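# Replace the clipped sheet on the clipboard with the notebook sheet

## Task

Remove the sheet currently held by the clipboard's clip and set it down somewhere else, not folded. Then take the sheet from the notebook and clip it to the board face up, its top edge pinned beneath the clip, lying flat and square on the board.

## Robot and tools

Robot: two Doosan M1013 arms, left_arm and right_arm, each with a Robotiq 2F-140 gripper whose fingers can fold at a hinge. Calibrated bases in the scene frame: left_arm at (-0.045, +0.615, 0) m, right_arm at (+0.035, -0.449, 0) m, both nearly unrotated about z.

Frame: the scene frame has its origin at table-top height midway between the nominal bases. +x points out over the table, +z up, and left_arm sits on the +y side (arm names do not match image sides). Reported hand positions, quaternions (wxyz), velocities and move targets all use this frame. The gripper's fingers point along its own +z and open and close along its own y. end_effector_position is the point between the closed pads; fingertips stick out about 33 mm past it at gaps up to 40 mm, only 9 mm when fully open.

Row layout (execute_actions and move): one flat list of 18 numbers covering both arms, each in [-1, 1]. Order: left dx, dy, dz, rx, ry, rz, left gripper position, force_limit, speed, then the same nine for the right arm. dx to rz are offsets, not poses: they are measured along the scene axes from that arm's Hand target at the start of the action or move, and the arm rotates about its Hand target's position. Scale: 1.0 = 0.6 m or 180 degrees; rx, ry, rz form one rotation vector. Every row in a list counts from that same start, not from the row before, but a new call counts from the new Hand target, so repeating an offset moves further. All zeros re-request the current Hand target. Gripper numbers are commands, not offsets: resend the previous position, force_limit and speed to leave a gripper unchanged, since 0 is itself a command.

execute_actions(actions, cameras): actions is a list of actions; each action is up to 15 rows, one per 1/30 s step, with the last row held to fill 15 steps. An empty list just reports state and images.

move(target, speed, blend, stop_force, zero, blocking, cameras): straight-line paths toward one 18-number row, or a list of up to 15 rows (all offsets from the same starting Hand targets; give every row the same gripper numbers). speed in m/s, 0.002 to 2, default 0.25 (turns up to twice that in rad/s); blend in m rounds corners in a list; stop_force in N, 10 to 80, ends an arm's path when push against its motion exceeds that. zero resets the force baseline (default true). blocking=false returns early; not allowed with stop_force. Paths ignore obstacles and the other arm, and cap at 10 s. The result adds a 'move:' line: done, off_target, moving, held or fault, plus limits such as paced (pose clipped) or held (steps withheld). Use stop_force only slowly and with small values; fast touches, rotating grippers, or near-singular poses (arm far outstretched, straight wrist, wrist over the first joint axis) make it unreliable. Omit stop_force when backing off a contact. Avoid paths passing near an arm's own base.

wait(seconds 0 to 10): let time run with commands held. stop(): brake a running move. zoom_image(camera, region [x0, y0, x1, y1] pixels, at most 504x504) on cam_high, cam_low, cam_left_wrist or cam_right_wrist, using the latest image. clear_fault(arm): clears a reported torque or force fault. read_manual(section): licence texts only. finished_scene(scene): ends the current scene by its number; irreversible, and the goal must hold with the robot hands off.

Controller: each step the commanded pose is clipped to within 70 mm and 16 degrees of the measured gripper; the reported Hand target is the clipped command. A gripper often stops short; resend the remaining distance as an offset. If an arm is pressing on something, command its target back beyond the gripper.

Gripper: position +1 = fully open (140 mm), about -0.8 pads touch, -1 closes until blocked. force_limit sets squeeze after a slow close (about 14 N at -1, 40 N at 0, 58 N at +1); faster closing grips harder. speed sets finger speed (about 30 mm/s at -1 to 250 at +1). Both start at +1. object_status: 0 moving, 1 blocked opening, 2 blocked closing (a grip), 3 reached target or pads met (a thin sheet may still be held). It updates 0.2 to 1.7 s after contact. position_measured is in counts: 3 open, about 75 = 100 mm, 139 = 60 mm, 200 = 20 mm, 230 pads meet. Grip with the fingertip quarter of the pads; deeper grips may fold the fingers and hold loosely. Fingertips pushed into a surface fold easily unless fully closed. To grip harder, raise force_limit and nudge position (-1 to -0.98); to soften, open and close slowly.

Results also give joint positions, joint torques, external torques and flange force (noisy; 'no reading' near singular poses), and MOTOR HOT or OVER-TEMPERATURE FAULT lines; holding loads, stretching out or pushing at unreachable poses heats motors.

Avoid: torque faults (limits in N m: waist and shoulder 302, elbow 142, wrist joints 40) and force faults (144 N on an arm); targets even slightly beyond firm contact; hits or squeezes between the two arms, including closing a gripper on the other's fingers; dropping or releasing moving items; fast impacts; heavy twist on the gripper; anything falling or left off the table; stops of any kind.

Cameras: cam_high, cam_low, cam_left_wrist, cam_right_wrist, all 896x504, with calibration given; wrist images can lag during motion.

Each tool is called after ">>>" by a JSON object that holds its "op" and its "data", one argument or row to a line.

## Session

>>> {"op": "execute_actions", "data": {
  "actions": []
}}

>>> {"op": "zoom_image", "data": {
  "camera": "cam_high",
  "region": [340, 340, 600, 504]
}}

>>> {"op": "zoom_image", "data": {
  "camera": "cam_low",
  "region": [260, 270, 480, 340]
}}

Scene clock: 0.00 s.
left_arm: end_effector_position=(+0.7834, +1.3097, +0.2005) position_measured=3 object_status=3 end_effector_quat_wxyz=(-0.393, +0.759, +0.516, +0.064) | right_arm: end_effector_position=(+0.3296, -0.5020, +0.2191) position_measured=3 object_status=3 end_effector_quat_wxyz=(-0.131, +0.724, +0.677, -0.012)
Joint positions: left_arm=[0.418 0.921 0.83 0.827 1.445 0.682] | right_arm=[-0.358 -0.231 2.198 0.087 1.424 -0.347]
Joint velocities: within noise
Joint torques (N m): no reading
External joint torques (N m): no reading
Flange force (N): no reading
Hand target: left_arm +0.7834, +1.3097, +0.2005; -0.393, +0.759, +0.516, +0.064 | right_arm +0.3296, -0.5020, +0.2191; -0.131, +0.724, +0.677, -0.012
Tool commands: left_gripper/position=+1.0 left_gripper/force_limit=+1.0 left_gripper/speed=+1.0 right_gripper/position=+1.0 right_gripper/force_limit=+1.0 right_gripper/speed=+1.0
camera_calibration:
cam_left_wrist: T_world_to_cam=[[0.833359, -0.164626, -0.527647, -0.32061], [-0.34201, -0.903507, -0.258271, 1.51169], [-0.434215, 0.395693, -0.809249, 0.123851], [0, 0, 0, 1]] pos_world=[0.837975, 1.26404, 0.321484]
cam_right_wrist: T_world_to_cam=[[0.973469, -0.0760575, -0.215807, -0.302388], [-0.0297194, -0.977178, 0.210331, -0.526742], [-0.226879, -0.198337, -0.953514, 0.323508], [0, 0, 0, 1]] pos_world=[0.352108, -0.473556, 0.354002]

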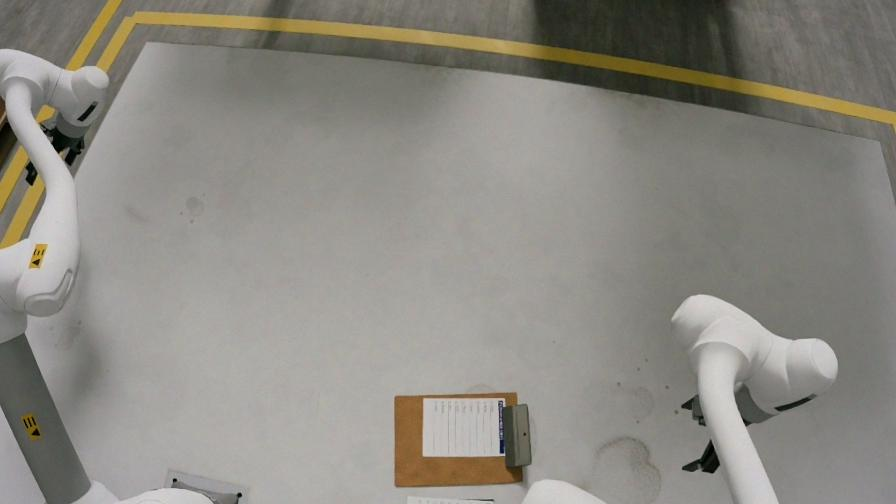

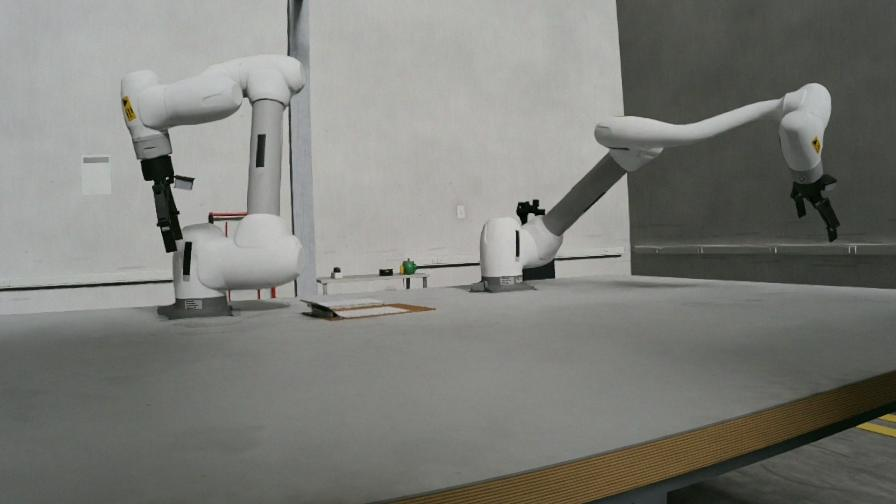

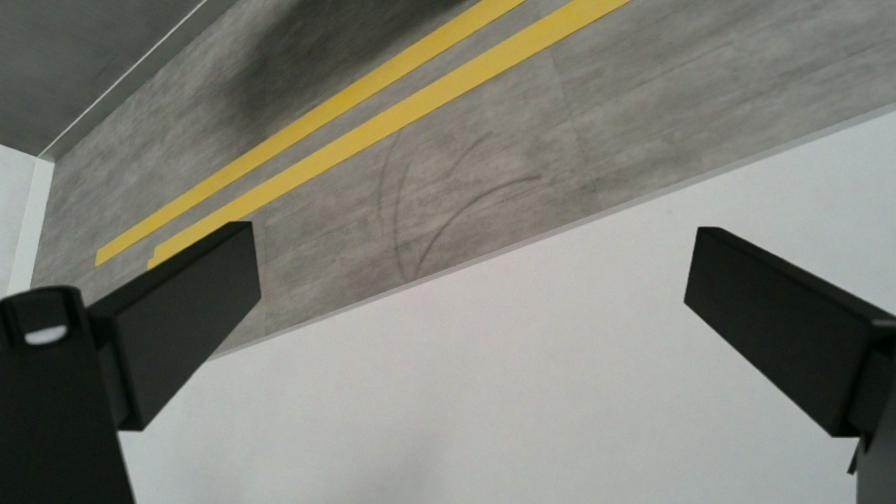

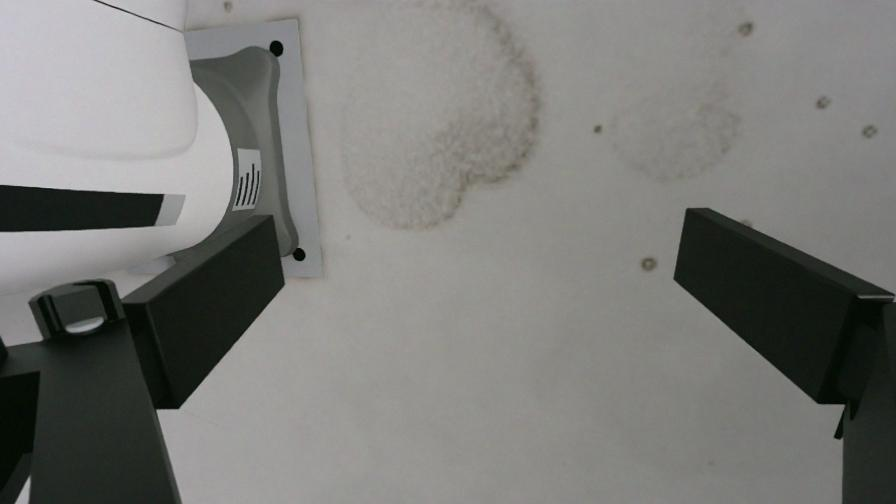

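Scaled by 1.938 from the camera's 896x504 image, which has a finer 1280x720 frame.

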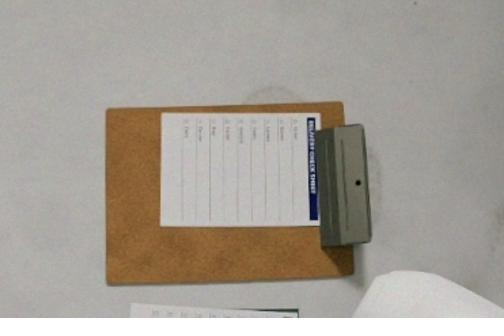

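Scaled by 2.291 from the camera's 896x504 image, which has a finer 1280x720 frame.

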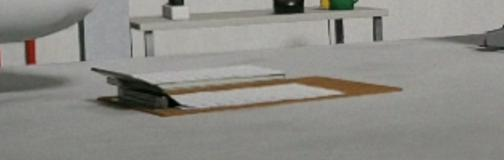

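>>> {"op": "move", "data": {
  "target": [-0.42,-0.80,0.06,-0.2548,-0.1684,0.1792,-1,-1,0,-0.03,0.56,-0.0,-0.1055,0.188,-0.890,-1,-1,0],
  "speed": 0.4,
  "cameras": ["cam_right_wrist"]
}}

>>> {"op": "move", "data": {
  "target": [-0.383,-0.89,0,0,0,0,-1,-1,0,0,0,0,0,0,0,-1,-1,0],
  "speed": 0.4,
  "cameras": []
}}

>>> {"op": "move", "data": {
  "target": [-0.06,-0.37,-0.03,0,0,0,-1,-1,0,0,0,0,0,0,0,-1,-1,0],
  "speed": 0.3
}}

>>> {"op": "zoom_image", "data": {
  "camera": "cam_right_wrist",
  "region": [200, 50, 700, 350]
}}

Scene clock: 5.57 s.
left_arm: end_effector_position=(+0.5314, +0.8297, +0.2365) position_measured=233 object_status=3 end_effector_quat_wxyz=(+0.067, +0.640, +0.764, -0.056) | right_arm: end_effector_position=(+0.3117, -0.1660, +0.2191) position_measured=233 object_status=3 end_effector_quat_wxyz=(-0.084, +0.760, -0.636, -0.100)
Joint positions: left_arm=[0.372 0.169 1.767 -0.18 1.248 0.276] | right_arm=[0.532 -0.273 2.228 0.277 1.118 3.351]
Joint velocities: within noise
Joint torques (N m): left_arm=[0.13 -56.14 -40.62 3.3 0.41 -0.36] | right_arm=[-1.42 -15.11 -38.6 4.48 0 -0.44]
External joint torques (N m): left_arm=[-0.12 -0.72 1.35 0.3 -0.31 0.36] | right_arm=[1.43 3.43 -1.24 -0.01 -0.14 0.44]
Flange force (N): left_arm=[-0.4 -3.6 1.9] | right_arm=[-7.9 -5.7 3.0]
Hand target: left_arm +0.5314, +0.8297, +0.2365; +0.067, +0.640, +0.764, -0.056 | right_arm +0.3116, -0.1660, +0.2191; -0.084, +0.760, -0.636, -0.100
Off the commanded pose: left_arm 0.000 m, 0 deg | right_arm 0.000 m, 0 deg.
move: done
camera_calibration:
cam_right_wrist: T_world_to_cam=[[-0.989053, -0.147552, 0.00173157, 0.292748], [-0.117553, 0.794952, 0.595175, 0.0382989], [-0.0891955, 0.588456, -0.803594, 0.440836], [0, 0, 0, 1]] pos_world=[0.333366, -0.246663, 0.330952]
Images, in order (width x height): cam_right_wrist 896x504.

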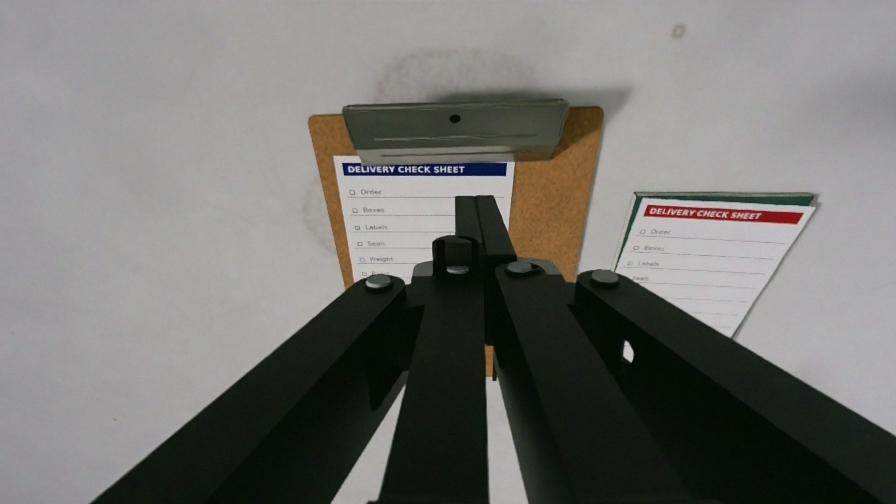

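Scene clock: 7.83 s.
left_arm: end_effector_position=(+0.3016, +0.2957, +0.2366) position_measured=233 object_status=3 end_effector_quat_wxyz=(+0.067, +0.640, +0.764, -0.056) | right_arm: end_effector_position=(+0.3116, -0.1660, +0.2191) position_measured=233 object_status=3 end_effector_quat_wxyz=(-0.084, +0.760, -0.636, -0.100)
Joint positions: left_arm=[-0.765 -0.156 2.095 -0.12 1.067 -0.87] | right_arm=[0.532 -0.273 2.228 0.277 1.118 3.351]
Joint velocities: within noise
Joint torques (N m): left_arm=[0.05 -22.86 -40.87 3.66 -0.03 -0.22] | right_arm=[-1.42 -14.68 -38.26 4.49 0.05 -0.24]
External joint torques (N m): left_arm=[0.01 -0.7 1.09 0.13 -0.32 0.22] | right_arm=[1.35 3.08 -1.55 -0.03 -0.19 0.25]
Flange force (N): left_arm=[2.5 -1.4 1.3] | right_arm=[-7.3 -5.7 2.4]
Hand target: left_arm +0.3016, +0.2957, +0.2365; +0.067, +0.640, +0.764, -0.056 | right_arm +0.3116, -0.1660, +0.2191; -0.084, +0.760, -0.636, -0.100
Off the commanded pose: left_arm 0.000 m, 0 deg | right_arm 0.000 m, 0 deg.
move: done; limits=paced
No camera images: "cameras" was empty.

Scene clock: 9.13 s.
left_arm: end_effector_position=(+0.2656, +0.0738, +0.2186) position_measured=233 object_status=3 end_effector_quat_wxyz=(+0.067, +0.640, +0.764, -0.056) | right_arm: end_effector_position=(+0.3116, -0.1660, +0.2191) position_measured=233 object_status=3 end_effector_quat_wxyz=(-0.084, +0.760, -0.636, -0.100)
Joint positions: left_arm=[-1.097 0.091 1.891 -0.064 0.994 -1.223] | right_arm=[0.532 -0.273 2.228 0.277 1.118 3.351]
Joint velocities: within noise
Joint torques (N m): left_arm=[1.64 -48.99 -39.62 3.6 -0.23 -0.23] | right_arm=[-1.51 -14.3 -38.64 4.53 0.02 -0.34]
External joint torques (N m): left_arm=[-1.49 0.03 0.56 0.26 -0.18 0.23] | right_arm=[1.36 2.65 -1.22 -0.07 -0.17 0.34]
Flange force (N): left_arm=[0.3 -2.5 1.0] | right_arm=[-7.1 -4.5 2.3]
Hand target: left_arm +0.2656, +0.0737, +0.2185; +0.067, +0.640, +0.764, -0.056 | right_arm +0.3116, -0.1660, +0.2191; -0.084, +0.760, -0.636, -0.100
Off the commanded pose: left_arm 0.000 m, 0 deg | right_arm 0.000 m, 0 deg.
move: done
camera_calibration:
cam_left_wrist: T_world_to_cam=[[0.984742, 0.173923, 0.00576895, -0.264866], [0.150178, -0.866115, 0.476751, -0.0714771], [0.0879145, -0.468611, -0.879019, 0.343036], [0, 0, 0, 1]] pos_world=[0.241401, 0.144909, 0.33714]
cam_right_wrist: T_world_to_cam=[[-0.989053, -0.147552, 0.00173157, 0.292748], [-0.117553, 0.794952, 0.595175, 0.0382989], [-0.0891955, 0.588456, -0.803594, 0.440836], [0, 0, 0, 1]] pos_world=[0.333366, -0.246663, 0.330952]

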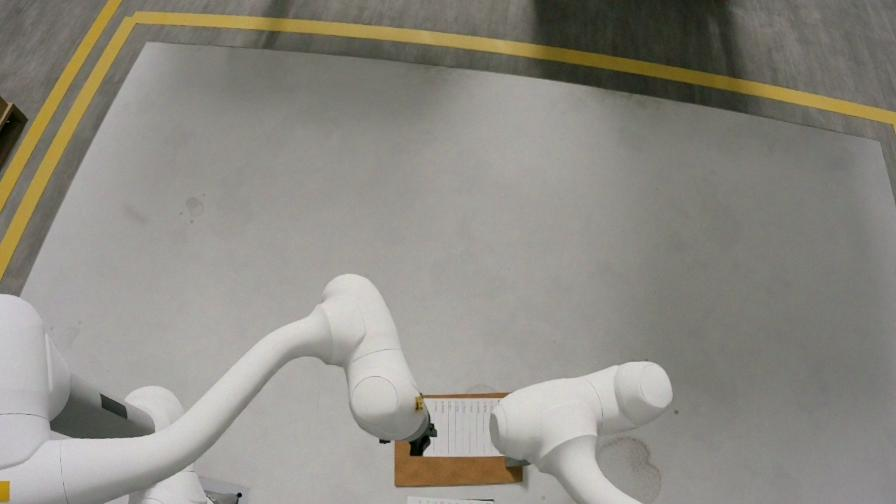

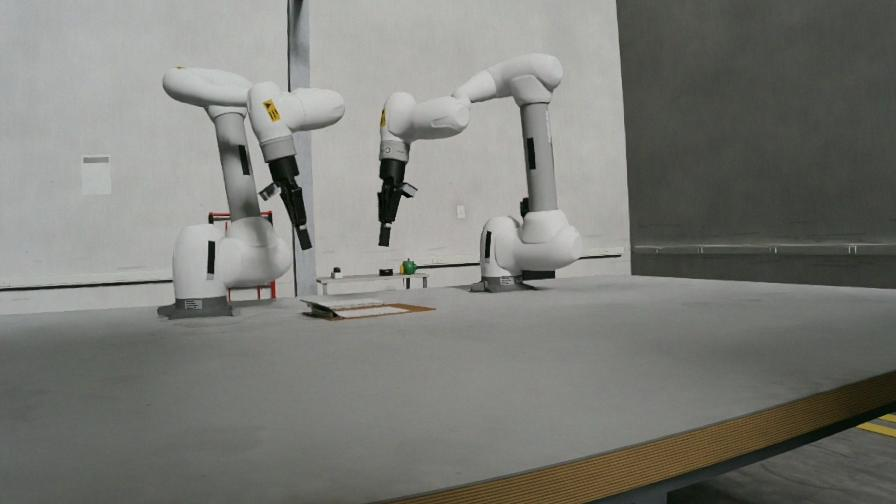

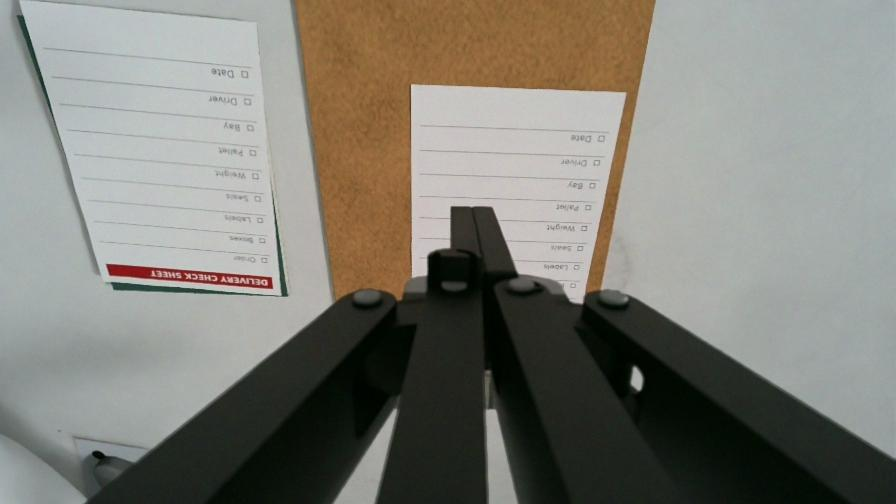

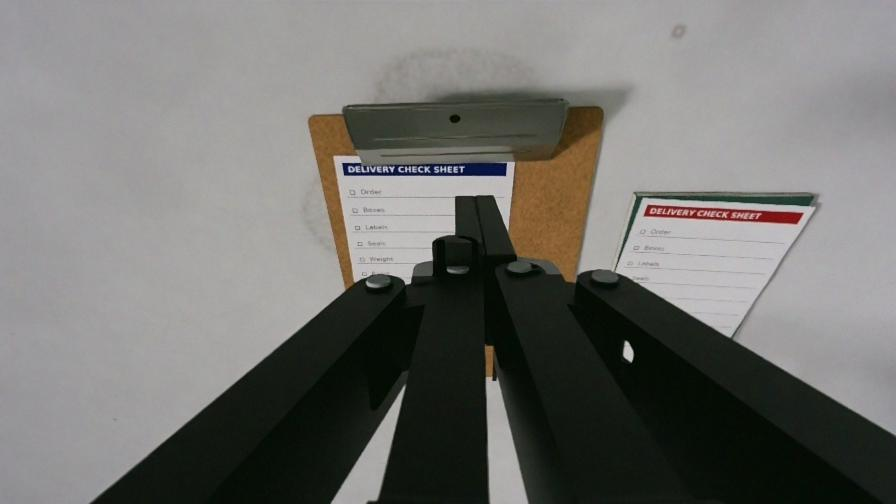

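Scaled by 1.008 from the camera's 896x504 image, which has a finer 1280x720 frame.

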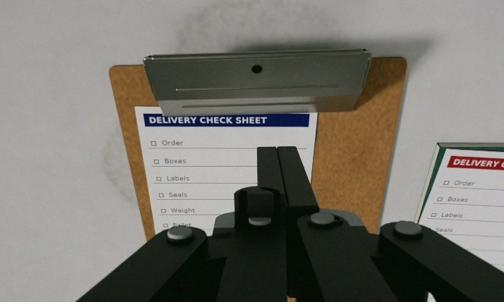

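>>> {"op": "move", "data": {
  "target": [
    [0,0,0,0,0,0,-1,-1,0,-0.001,0.0343,-0.1,0,0,0,-1,-1,0],
    [0,0,0,0,0,0,-1,-1,0,-0.001,0.0343,-0.225,0,0,0,-1,-1,0]
  ],
  "speed": [0.15,0.08],
  "cameras": []
}}

>>> {"op": "move", "data": {
  "target": [0,0,0,0,0,0,-1,-1,0,0,0,-0.03,0,0,0,-1,-1,0],
  "speed": 0.01,
  "stop_force": 15,
  "cameras": ["cam_right_wrist","cam_low"]
}}

>>> {"op": "zoom_image", "data": {
  "camera": "cam_right_wrist",
  "region": [230, 100, 710, 300]
}}

Scene clock: 11.93 s.
left_arm: end_effector_position=(+0.2656, +0.0737, +0.2186) position_measured=233 object_status=3 end_effector_quat_wxyz=(+0.067, +0.640, +0.764, -0.056) | right_arm: end_effector_position=(+0.3110, -0.1454, +0.0841) position_measured=233 object_status=3 end_effector_quat_wxyz=(-0.084, +0.760, -0.636, -0.100)
Joint positions: left_arm=[-1.097 0.092 1.891 -0.064 0.994 -1.223] | right_arm=[0.583 -0.099 2.38 0.345 0.795 3.28]
Joint velocities: within noise
Joint torques (N m): left_arm=[0.3 -48.6 -40.37 3.59 -0.16 -0.32] | right_arm=[-1.5 -25.89 -32.16 3.63 0.11 -0.38]
External joint torques (N m): left_arm=[-0.51 -0.21 1.17 0.26 -0.26 0.32] | right_arm=[1.67 2.83 -1.1 -0.05 -0.2 0.38]
Flange force (N): left_arm=[2.4 -1.3 1.4] | right_arm=[-7.3 -3.9 5.2]
Hand target: left_arm +0.2656, +0.0737, +0.2185; +0.067, +0.640, +0.764, -0.056 | right_arm +0.3110, -0.1454, +0.0841; -0.084, +0.760, -0.636, -0.100
Off the commanded pose: left_arm 0.000 m, 0 deg | right_arm 0.000 m, 0 deg.
move: done
No camera images: "cameras" was empty.

Scene clock: 13.63 s.
left_arm: end_effector_position=(+0.2656, +0.0737, +0.2186) position_measured=233 object_status=3 end_effector_quat_wxyz=(+0.067, +0.640, +0.764, -0.056) | right_arm: end_effector_position=(+0.3111, -0.1453, +0.0733) position_measured=233 object_status=3 end_effector_quat_wxyz=(-0.084, +0.760, -0.636, -0.100)
Joint positions: left_arm=[-1.097 0.092 1.891 -0.064 0.994 -1.223] | right_arm=[0.583 -0.082 2.391 0.355 0.768 3.266]
Joint velocities: within noise
Joint torques (N m): left_arm=[-0.49 -48.12 -40.4 3.6 -0.11 -0.35] | right_arm=[-2.03 -17.5 -22.52 1.93 -0.45 -0.3]
External joint torques (N m): left_arm=[0.57 -0.59 1.24 0.26 -0.32 0.35] | right_arm=[1.94 -6.37 -10.06 1.55 0.36 0.3]
Flange force (N): left_arm=[3.6 0.3 1.1] | right_arm=[-12.3 -1.8 -17.7]
Hand target: left_arm +0.2656, +0.0737, +0.2185; +0.067, +0.640, +0.764, -0.056 | right_arm +0.3111, -0.1453, +0.0733; -0.084, +0.760, -0.636, -0.100 (not the last commanded pose)
Off the commanded pose: left_arm 0.000 m, 0 deg | right_arm 0.007 m, 0 deg.
move: contact (right_arm)
camera_calibration:
cam_right_wrist: T_world_to_cam=[[-0.989062, -0.147489, 0.0016191, 0.295599], [-0.11755, 0.794827, 0.595341, 0.108441], [-0.0890932, 0.58864, -0.803471, 0.311511], [0, 0, 0, 1]] pos_world=[0.332866, -0.225962, 0.185252]
Images, in order (width x height): cam_low 896x504, cam_right_wrist 896x504.

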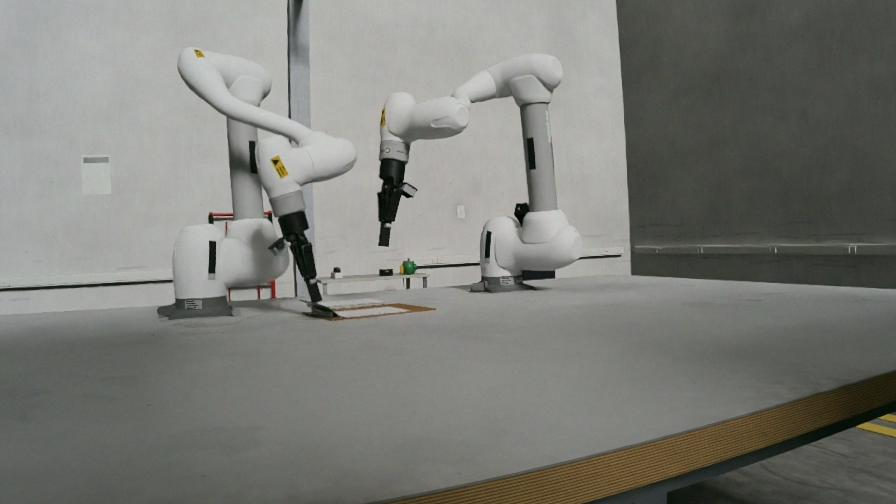

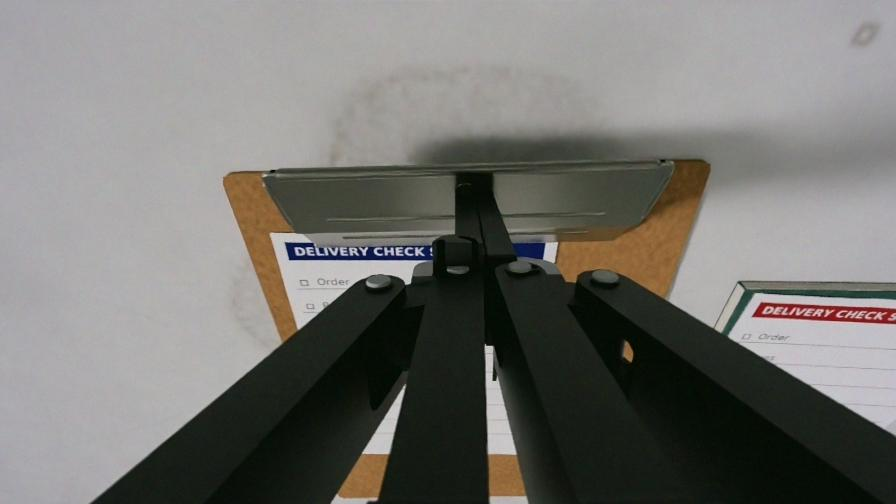

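Scaled by 1.050 from the camera's 896x504 image, which has a finer 1280x720 frame.

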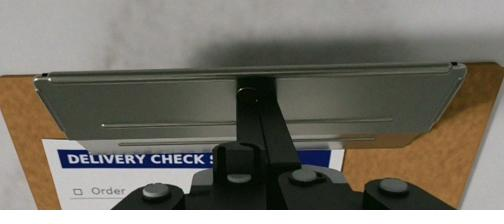

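>>> {"op": "move", "data": {
  "target": [0,0,0,0,0,0,-1,-1,0,0,0,-0.0095,0,0,0,-1,-1,0],
  "speed": 0.01,
  "cameras": ["cam_right_wrist","cam_low"]
}}

>>> {"op": "zoom_image", "data": {
  "camera": "cam_right_wrist",
  "region": [230, 100, 710, 300]
}}

>>> {"op": "zoom_image", "data": {
  "camera": "cam_low",
  "region": [295, 285, 440, 335]
}}

Scene clock: 14.60 s.
left_arm: end_effector_position=(+0.2656, +0.0737, +0.2186) position_measured=233 object_status=3 end_effector_quat_wxyz=(+0.067, +0.640, +0.764, -0.056) | right_arm: end_effector_position=(+0.3111, -0.1453, +0.0676) position_measured=233 object_status=3 end_effector_quat_wxyz=(-0.084, +0.760, -0.636, -0.100)
Joint positions: left_arm=[-1.097 0.092 1.891 -0.064 0.994 -1.223] | right_arm=[0.583 -0.073 2.397 0.361 0.754 3.259]
Joint velocities: within noise
Joint torques (N m): left_arm=[0.05 -48.14 -40.51 3.57 -0.19 -0.37] | right_arm=[0.88 -15.33 -19.32 3.4 -0.05 -0.05]
External joint torques (N m): left_arm=[0.08 -0.77 1.3 0.3 -0.23 0.37] | right_arm=[-0.96 -9.2 -12.94 0.04 -0.03 0.05]
Flange force (N): left_arm=[3.7 -0.6 0.9] | right_arm=[-6.8 -4.5 -27.1]
Hand target: left_arm +0.2656, +0.0737, +0.2185; +0.067, +0.640, +0.764, -0.056 | right_arm +0.3111, -0.1453, +0.0676; -0.084, +0.760, -0.636, -0.100
Off the commanded pose: left_arm 0.000 m, 0 deg | right_arm 0.000 m, 0 deg.
move: done
camera_calibration:
cam_right_wrist: T_world_to_cam=[[-0.989061, -0.147498, 0.00163079, 0.295588], [-0.117557, 0.794874, 0.595277, 0.111939], [-0.0890983, 0.588574, -0.803519, 0.306986], [0, 0, 0, 1]] pos_world=[0.332866, -0.226062, 0.179552]
Images, in order (width x height): cam_low 896x504, cam_right_wrist 896x504.

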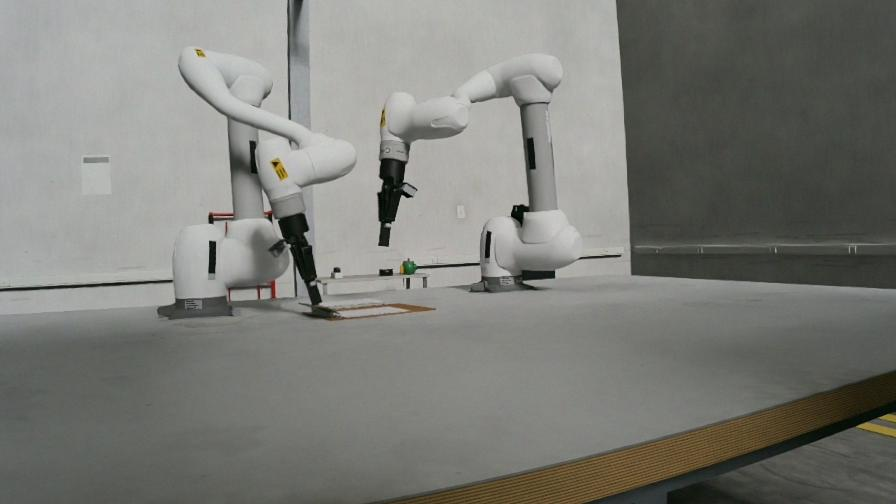

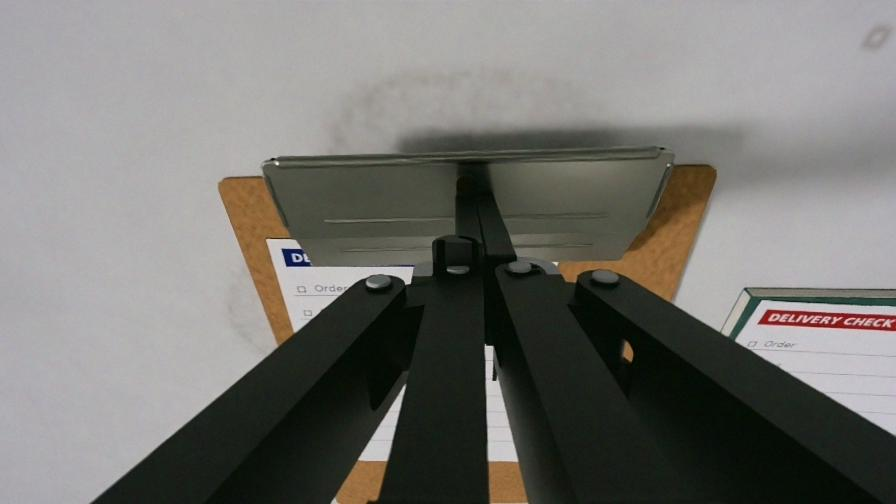

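Scaled by 1.050 from the camera's 896x504 image, which has a finer 1280x720 frame.

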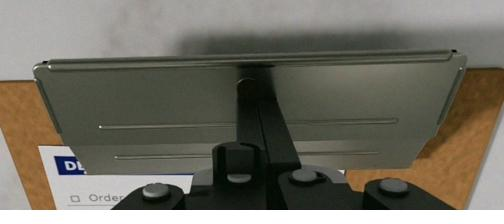

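Scaled by 3.476 from the camera's 896x504 image, which has a finer 1280x720 frame.

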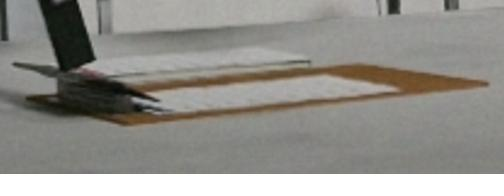

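>>> {"op": "move", "data": {
  "target": [
    [0.0615,-0.027,-0.2,0,0,0,-1,-1,0,0,0,0,0,0,0,-1,-1,0],
    [0.0615,-0.027,-0.287,0,0,0,-1,-1,0,0,0,0,0,0,0,-1,-1,0]
  ],
  "speed": [0.15,0.06],
  "cameras": []
}}

>>> {"op": "move", "data": {
  "target": [0,0,-0.03,0,0,0,-1,-1,0,0,0,0,0,0,0,-1,-1,0],
  "speed": 0.006,
  "stop_force": 10,
  "cameras": ["cam_left_wrist"]
}}

Scene clock: 17.00 s.
left_arm: end_effector_position=(+0.3025, +0.0575, +0.0464) position_measured=233 object_status=3 end_effector_quat_wxyz=(+0.067, +0.640, +0.764, -0.056) | right_arm: end_effector_position=(+0.3111, -0.1453, +0.0676) position_measured=233 object_status=3 end_effector_quat_wxyz=(-0.084, +0.760, -0.636, -0.100)
Joint positions: left_arm=[-1.056 0.302 1.994 -0.096 0.685 -1.143] | right_arm=[0.583 -0.073 2.397 0.361 0.754 3.259]
Joint velocities: within noise
Joint torques (N m): left_arm=[-0.2 -61.78 -33.19 2.77 -0.37 -0.42] | right_arm=[1.49 -14.5 -18.56 3.65 0.48 -0.21]
External joint torques (N m): left_arm=[0.31 -1.38 1.23 0.38 -0.04 0.42] | right_arm=[-1.49 -10.07 -13.56 -0.23 -0.56 0.21]
Flange force (N): left_arm=[4.1 -0.6 -1.4] | right_arm=[-6.3 -4.3 -28.5]
Hand target: left_arm +0.3025, +0.0575, +0.0463; +0.067, +0.640, +0.764, -0.056 | right_arm +0.3111, -0.1453, +0.0676; -0.084, +0.760, -0.636, -0.100
Off the commanded pose: left_arm 0.000 m, 0 deg | right_arm 0.000 m, 0 deg.
move: done
No camera images: "cameras" was empty.

Scene clock: 18.87 s.
left_arm: end_effector_position=(+0.3025, +0.0575, +0.0390) position_measured=233 object_status=3 end_effector_quat_wxyz=(+0.067, +0.640, +0.764, -0.056) | right_arm: end_effector_position=(+0.3111, -0.1453, +0.0676) position_measured=233 object_status=3 end_effector_quat_wxyz=(-0.084, +0.760, -0.636, -0.100)
Joint positions: left_arm=[-1.056 0.31 1.999 -0.097 0.671 -1.141] | right_arm=[0.583 -0.073 2.397 0.361 0.754 3.259]
Joint velocities: within noise
Joint torques (N m): left_arm=[-0.92 -49.2 -27.29 2.73 -1.54 -0.39] | right_arm=[1.22 -14.04 -18.58 3.69 0.4 -0.32]
External joint torques (N m): left_arm=[1.26 -14.21 -4.13 0.37 1.14 0.39] | right_arm=[-1 -10.61 -13.55 -0.26 -0.47 0.33]
Flange force (N): left_arm=[6.3 -1.4 -23.3] | right_arm=[-7.6 -2.8 -29.4]
Hand target: left_arm +0.3025, +0.0575, +0.0390; +0.067, +0.640, +0.764, -0.056 (not the last commanded pose) | right_arm +0.3111, -0.1453, +0.0676; -0.084, +0.760, -0.636, -0.100
Off the commanded pose: left_arm 0.011 m, 0 deg | right_arm 0.000 m, 0 deg.
move: contact (left_arm)
camera_calibration:
cam_left_wrist: T_world_to_cam=[[0.984742, 0.173923, 0.00576895, -0.297315], [0.150178, -0.866115, 0.476751, -0.00559839], [0.0879145, -0.468611, -0.879019, 0.174235], [0, 0, 0, 1]] pos_world=[0.278301, 0.128509, 0.15754]
Images, in order (width x height): cam_left_wrist 896x504.

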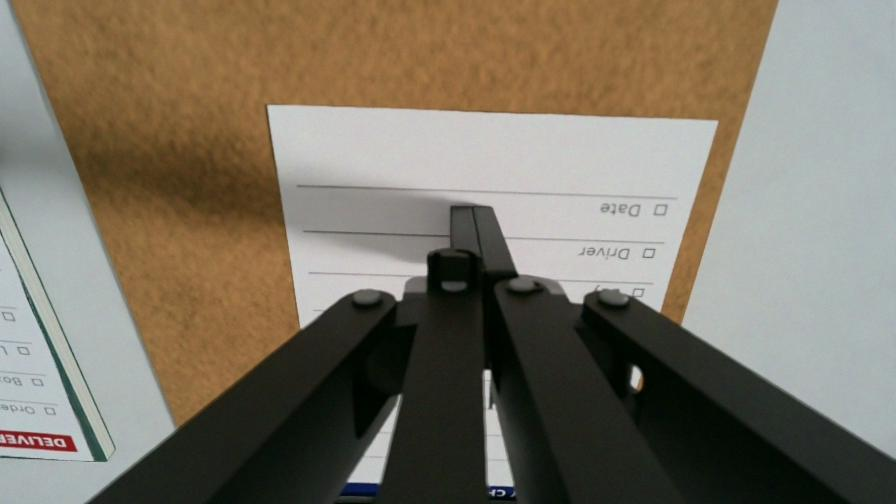

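>>> {"op": "move", "data": {
  "target": [
    [-0.0276,0.156,0.0003,0,0,0,-1,-1,0,0,0,0,0,0,0,-1,-1,0],
    [-0.0276,0.156,0.02,0,0,0,-1,-1,0,0,0,0,0,0,0,-1,-1,0],
    [-0.0015,0.008,0.02,0,0,0,-1,-1,0,0,0,0,0,0,0,-1,-1,0],
    [-0.0015,0.008,0.003,0,0,0,-1,-1,0,0,0,0,0,0,0,-1,-1,0],
    [-0.0015,0.008,0,0,0,0,-1,-1,0,0,0,0,0,0,0,-1,-1,0],
    [-0.029,0.164,0,0,0,0,-1,-1,0,0,0,0,0,0,0,-1,-1,0],
    [-0.029,0.164,0.02,0,0,0,-1,-1,0,0,0,0,0,0,0,-1,-1,0],
    [-0.0522,0.295,0.02,0,0,0,-1,-1,0,0,0,0,0,0,0,-1,-1,0],
    [-0.0522,0.295,0.004,0,0,0,-1,-1,0,0,0,0,0,0,0,-1,-1,0]
  ],
  "speed": [0.08,0.05,0.1,0.05,0.008,0.08,0.05,0.1,0.05],
  "cameras": ["cam_left_wrist","cam_right_wrist"]
}}

>>> {"op": "move", "data": {
  "target": [0,0,-0.03,0,0,0,-1,-1,0,0,0,0,0,0,0,-1,-1,0],
  "speed": 0.006,
  "stop_force": 10,
  "cameras": ["cam_left_wrist","cam_high"]
}}

Scene clock: 24.93 s.
left_arm: end_effector_position=(+0.2712, +0.2345, +0.0415) position_measured=233 object_status=3 end_effector_quat_wxyz=(+0.067, +0.640, +0.764, -0.056) | right_arm: end_effector_position=(+0.3111, -0.1453, +0.0676) position_measured=233 object_status=3 end_effector_quat_wxyz=(-0.084, +0.760, -0.636, -0.100)
Joint positions: left_arm=[-0.912 0.088 2.283 -0.143 0.622 -0.959] | right_arm=[0.583 -0.073 2.397 0.361 0.754 3.259]
Joint velocities: within noise
Joint torques (N m): left_arm=[-0.1 -38.73 -31.25 2.72 0.2 -0.51] | right_arm=[0.9 -14.37 -18.78 3.63 0.41 -0.26]
External joint torques (N m): left_arm=[0.11 -0.15 1.62 0.14 -0.59 0.51] | right_arm=[-0.91 -10.16 -13.38 -0.2 -0.49 0.26]
Flange force (N): left_arm=[3.7 -0.5 2.1] | right_arm=[-7.7 -3.2 -28.3]
Hand target: left_arm +0.2712, +0.2345, +0.0414; +0.067, +0.640, +0.764, -0.056 | right_arm +0.3111, -0.1453, +0.0676; -0.084, +0.760, -0.636, -0.100
Off the commanded pose: left_arm 0.000 m, 0 deg | right_arm 0.000 m, 0 deg.
move: done
camera_calibration:
cam_left_wrist: T_world_to_cam=[[0.984742, 0.173923, 0.00576895, -0.297192], [0.150178, -0.866115, 0.476751, 0.151228], [0.0879145, -0.468611, -0.879019, 0.262137], [0, 0, 0, 1]] pos_world=[0.246901, 0.305509, 0.16004]
cam_right_wrist: T_world_to_cam=[[-0.989061, -0.147498, 0.00163079, 0.295588], [-0.117557, 0.794874, 0.595277, 0.111939], [-0.0890983, 0.588574, -0.803519, 0.306986], [0, 0, 0, 1]] pos_world=[0.332866, -0.226062, 0.179552]
Images, in order (width x height): cam_left_wrist 896x504, cam_right_wrist 896x504.

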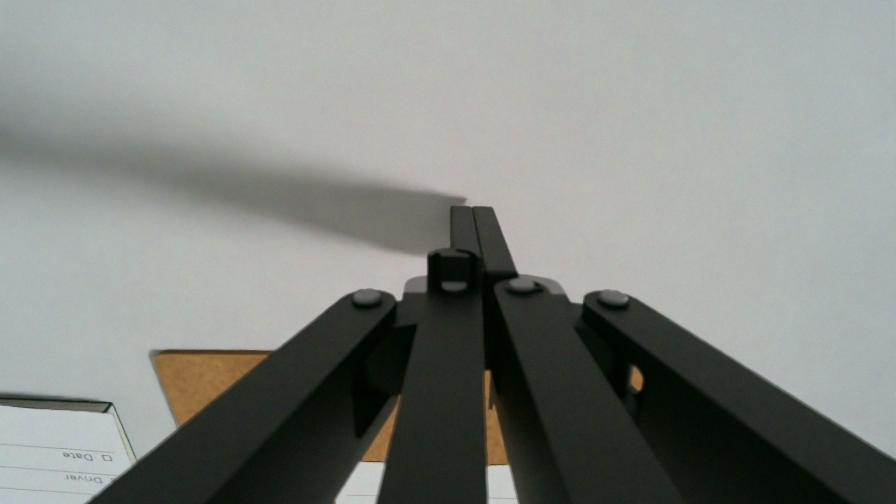

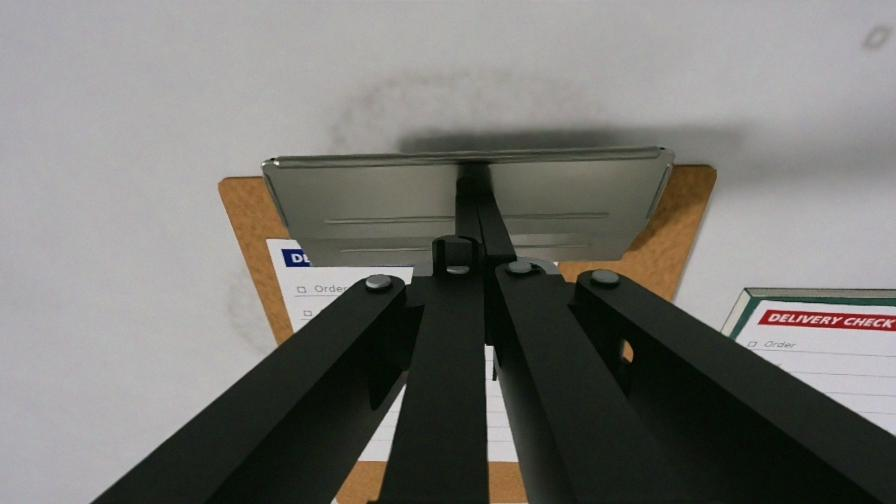

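Scene clock: 26.57 s.
left_arm: end_effector_position=(+0.2712, +0.2344, +0.0352) position_measured=233 object_status=3 end_effector_quat_wxyz=(+0.067, +0.640, +0.764, -0.056) | right_arm: end_effector_position=(+0.3111, -0.1453, +0.0676) position_measured=233 object_status=3 end_effector_quat_wxyz=(-0.084, +0.760, -0.636, -0.100)
Joint positions: left_arm=[-0.912 0.098 2.288 -0.146 0.607 -0.955] | right_arm=[0.583 -0.073 2.397 0.361 0.754 3.259]
Joint velocities: within noise
Joint torques (N m): left_arm=[-0.74 -28.62 -25.48 2.58 -1.45 -0.35] | right_arm=[1.1 -14.77 -18.7 3.66 0.42 -0.27]
External joint torques (N m): left_arm=[0.72 -10.66 -3.62 0.24 1.07 0.36] | right_arm=[-1.11 -9.81 -13.5 -0.23 -0.51 0.27]
Flange force (N): left_arm=[5.1 -2.7 -23.2] | right_arm=[-7.4 -4.1 -27.9]
Hand target: left_arm +0.2712, +0.2344, +0.0352; +0.067, +0.640, +0.764, -0.056 (not the last commanded pose) | right_arm +0.3111, -0.1453, +0.0676; -0.084, +0.760, -0.636, -0.100
Off the commanded pose: left_arm 0.012 m, 0 deg | right_arm 0.000 m, 0 deg.
move: contact (left_arm)
camera_calibration:
cam_left_wrist: T_world_to_cam=[[0.984744, 0.173914, 0.00575379, -0.297251], [0.15017, -0.866074, 0.476827, 0.154146], [0.0879103, -0.468688, -0.878978, 0.256697], [0, 0, 0, 1]] pos_world=[0.247001, 0.305509, 0.15384]
Images, in order (width x height): cam_high 896x504, cam_left_wrist 896x504.

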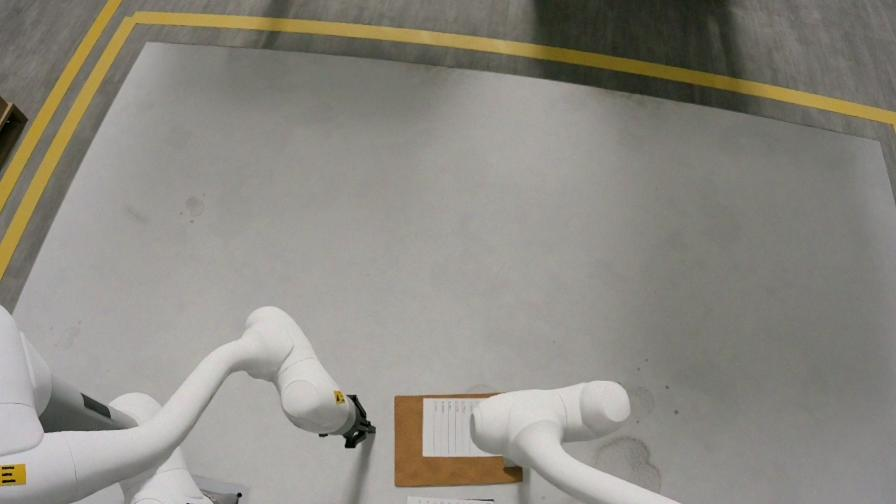

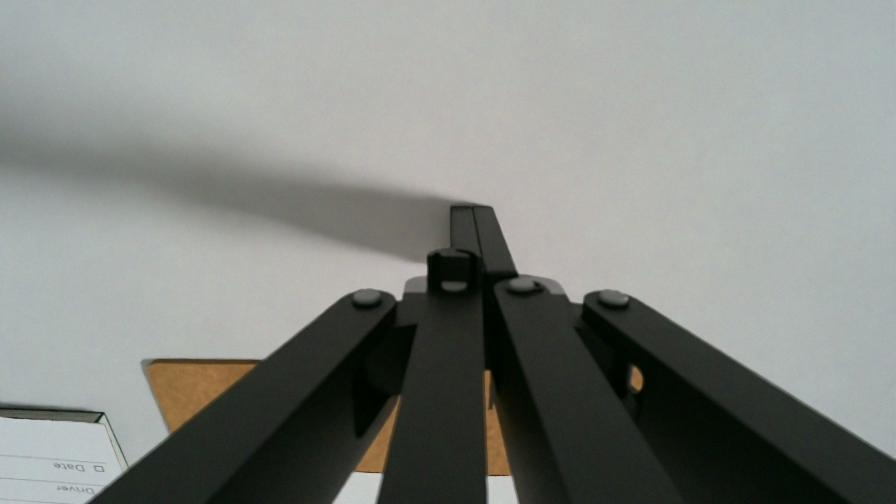

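>>> {"op": "move", "data": {
  "target": [
    [0,0,0.03,0,0,0,-1,-1,0,0,0,-0.0025,0,0,0,-1,-1,0],
    [0.0522,-0.295,0.03,0,0,0,-1,-1,0,0,0,-0.0025,0,0,0,-1,-1,0],
    [0.0522,-0.295,0.0085,0,0,0,-1,-1,0,0,0,-0.0025,0,0,0,-1,-1,0]
  ],
  "speed": [0.05,0.15,0.05],
  "cameras": ["cam_right_wrist"]
}}

>>> {"op": "move", "data": {
  "target": [0,0,-0.03,0,0,0,-1,-1,0,0,0,0,0,0,0,-1,-1,0],
  "speed": 0.006,
  "stop_force": 10,
  "cameras": []
}}

>>> {"op": "move", "data": {
  "target": [-0.0058,0.0328,0,0,0,0,-1,-1,0,0,0,0,0,0,0,-1,-1,0],
  "speed": 0.04,
  "cameras": ["cam_left_wrist","cam_right_wrist","cam_low"]
}}

>>> {"op": "zoom_image", "data": {
  "camera": "cam_low",
  "region": [295, 285, 440, 335]
}}

Scene clock: 29.20 s.
left_arm: end_effector_position=(+0.3025, +0.0574, +0.0404) position_measured=233 object_status=3 end_effector_quat_wxyz=(+0.067, +0.640, +0.764, -0.056) | right_arm: end_effector_position=(+0.3111, -0.1453, +0.0661) position_measured=233 object_status=3 end_effector_quat_wxyz=(-0.084, +0.760, -0.636, -0.100)
Joint positions: left_arm=[-1.056 0.309 1.998 -0.097 0.673 -1.142] | right_arm=[0.583 -0.071 2.398 0.362 0.75 3.256]
Joint velocities: within noise
Joint torques (N m): left_arm=[-0.27 -61.47 -32.97 2.86 0.13 -0.38] | right_arm=[2.91 -14.07 -17.25 4.27 0.79 -0.28]
External joint torques (N m): left_arm=[0.13 -2.03 1.28 0.25 -0.55 0.38] | right_arm=[-2.73 -10.64 -14.78 -0.86 -0.87 0.28]
Flange force (N): left_arm=[5.1 -1.5 -1.4] | right_arm=[-4.6 -6.2 -31.2]
Hand target: left_arm +0.3025, +0.0574, +0.0403; +0.067, +0.640, +0.764, -0.056 | right_arm +0.3111, -0.1453, +0.0661; -0.084, +0.760, -0.636, -0.100
Off the commanded pose: left_arm 0.000 m, 0 deg | right_arm 0.000 m, 0 deg.
move: done
camera_calibration:
cam_right_wrist: T_world_to_cam=[[-0.989061, -0.147498, 0.00163079, 0.295591], [-0.117557, 0.794874, 0.595277, 0.112832], [-0.0890983, 0.588574, -0.803519, 0.30578], [0, 0, 0, 1]] pos_world=[0.332866, -0.226062, 0.178052]
Images, in order (width x height): cam_right_wrist 896x504.

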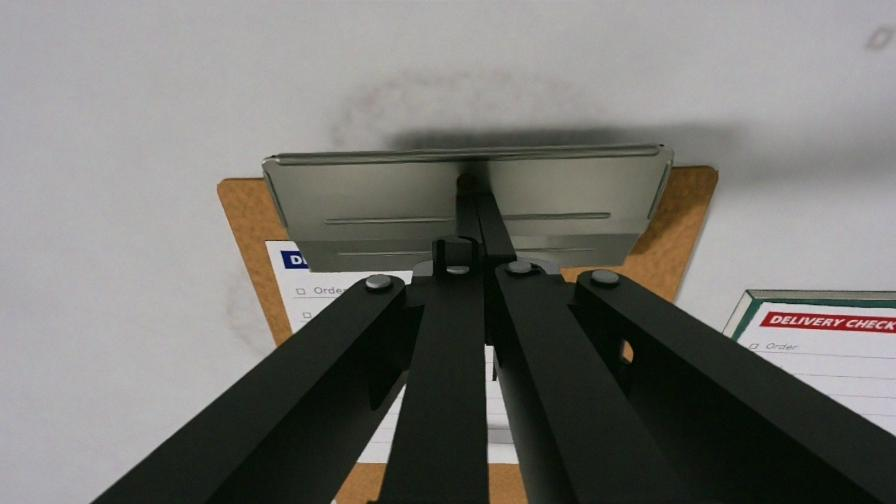

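Scene clock: 30.03 s.
left_arm: end_effector_position=(+0.3025, +0.0574, +0.0390) position_measured=233 object_status=3 end_effector_quat_wxyz=(+0.067, +0.640, +0.764, -0.056) | right_arm: end_effector_position=(+0.3111, -0.1453, +0.0661) position_measured=233 object_status=3 end_effector_quat_wxyz=(-0.084, +0.760, -0.636, -0.100)
Joint positions: left_arm=[-1.056 0.31 1.999 -0.097 0.671 -1.141] | right_arm=[0.583 -0.071 2.398 0.362 0.75 3.256]
Joint velocities: within noise
Joint torques (N m): left_arm=[-0.54 -49.54 -27.16 2.65 -1.52 -0.4] | right_arm=[2.56 -14.41 -17.49 4.32 0.7 -0.28]
External joint torques (N m): left_arm=[0.67 -13.85 -4.36 0.45 1.11 0.4] | right_arm=[-2.59 -10.2 -14.58 -0.9 -0.79 0.28]
Flange force (N): left_arm=[5.2 -2.0 -22.8] | right_arm=[-5.0 -6.5 -30.4]
Hand target: left_arm +0.3025, +0.0574, +0.0390; +0.067, +0.640, +0.764, -0.056 (not the last commanded pose) | right_arm +0.3111, -0.1453, +0.0661; -0.084, +0.760, -0.636, -0.100
Off the commanded pose: left_arm 0.017 m, 0 deg | right_arm 0.000 m, 0 deg.
move: contact (left_arm)
No camera images: "cameras" was empty.

Scene clock: 30.87 s.
left_arm: end_effector_position=(+0.2991, +0.0770, +0.0390) position_measured=233 object_status=3 end_effector_quat_wxyz=(+0.067, +0.640, +0.764, -0.056) | right_arm: end_effector_position=(+0.3111, -0.1453, +0.0661) position_measured=233 object_status=3 end_effector_quat_wxyz=(-0.084, +0.760, -0.636, -0.100)
Joint positions: left_arm=[-1.044 0.287 2.034 -0.102 0.661 -1.125] | right_arm=[0.583 -0.071 2.398 0.362 0.75 3.256]
Joint velocities: within noise
Joint torques (N m): left_arm=[0.4 -49.64 -23.34 3.38 2.04 -0.29] | right_arm=[2.25 -14.26 -17.72 4.36 0.68 -0.28]
External joint torques (N m): left_arm=[-0.4 -11.14 -7.86 -0.32 -2.45 0.29] | right_arm=[-2.16 -10.46 -14.36 -0.95 -0.76 0.28]
Flange force (N): left_arm=[-1.4 -0.8 -14.2] | right_arm=[-5.7 -5.3 -30.5]
Hand target: left_arm +0.2990, +0.0771, +0.0390; +0.067, +0.640, +0.764, -0.056 | right_arm +0.3111, -0.1453, +0.0661; -0.084, +0.760, -0.636, -0.100
Off the commanded pose: left_arm 0.000 m, 0 deg | right_arm 0.000 m, 0 deg.
move: done
camera_calibration:
cam_left_wrist: T_world_to_cam=[[0.984744, 0.173914, 0.00575379, -0.297274], [0.15017, -0.866074, 0.476827, 0.011887], [0.0879103, -0.468688, -0.878978, 0.183733], [0, 0, 0, 1]] pos_world=[0.274801, 0.148109, 0.15754]
cam_right_wrist: T_world_to_cam=[[-0.989061, -0.147498, 0.00163079, 0.295591], [-0.117557, 0.794874, 0.595277, 0.112832], [-0.0890983, 0.588574, -0.803519, 0.30578], [0, 0, 0, 1]] pos_world=[0.332866, -0.226062, 0.178052]
Images, in order (width x height): cam_low 896x504, cam_left_wrist 896x504, cam_right_wrist 896x504.

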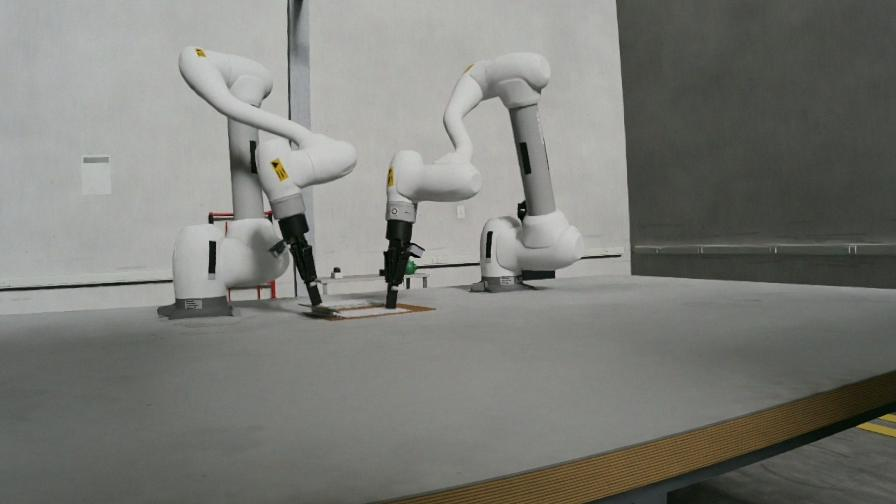

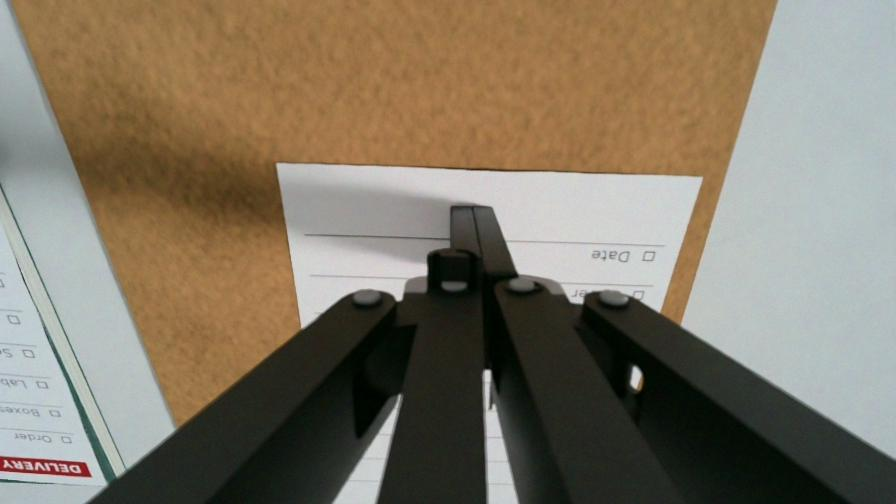

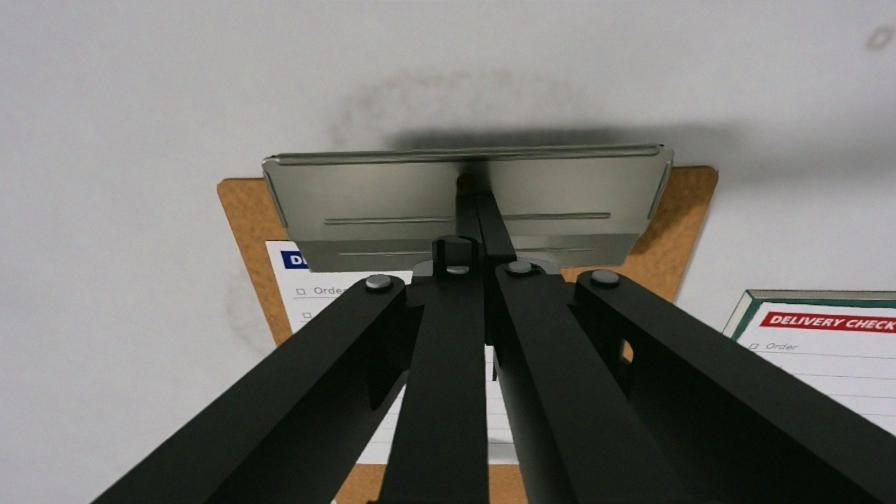

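Scaled by 3.476 from the camera's 896x504 image, which has a finer 1280x720 frame.

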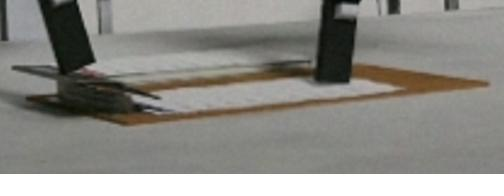

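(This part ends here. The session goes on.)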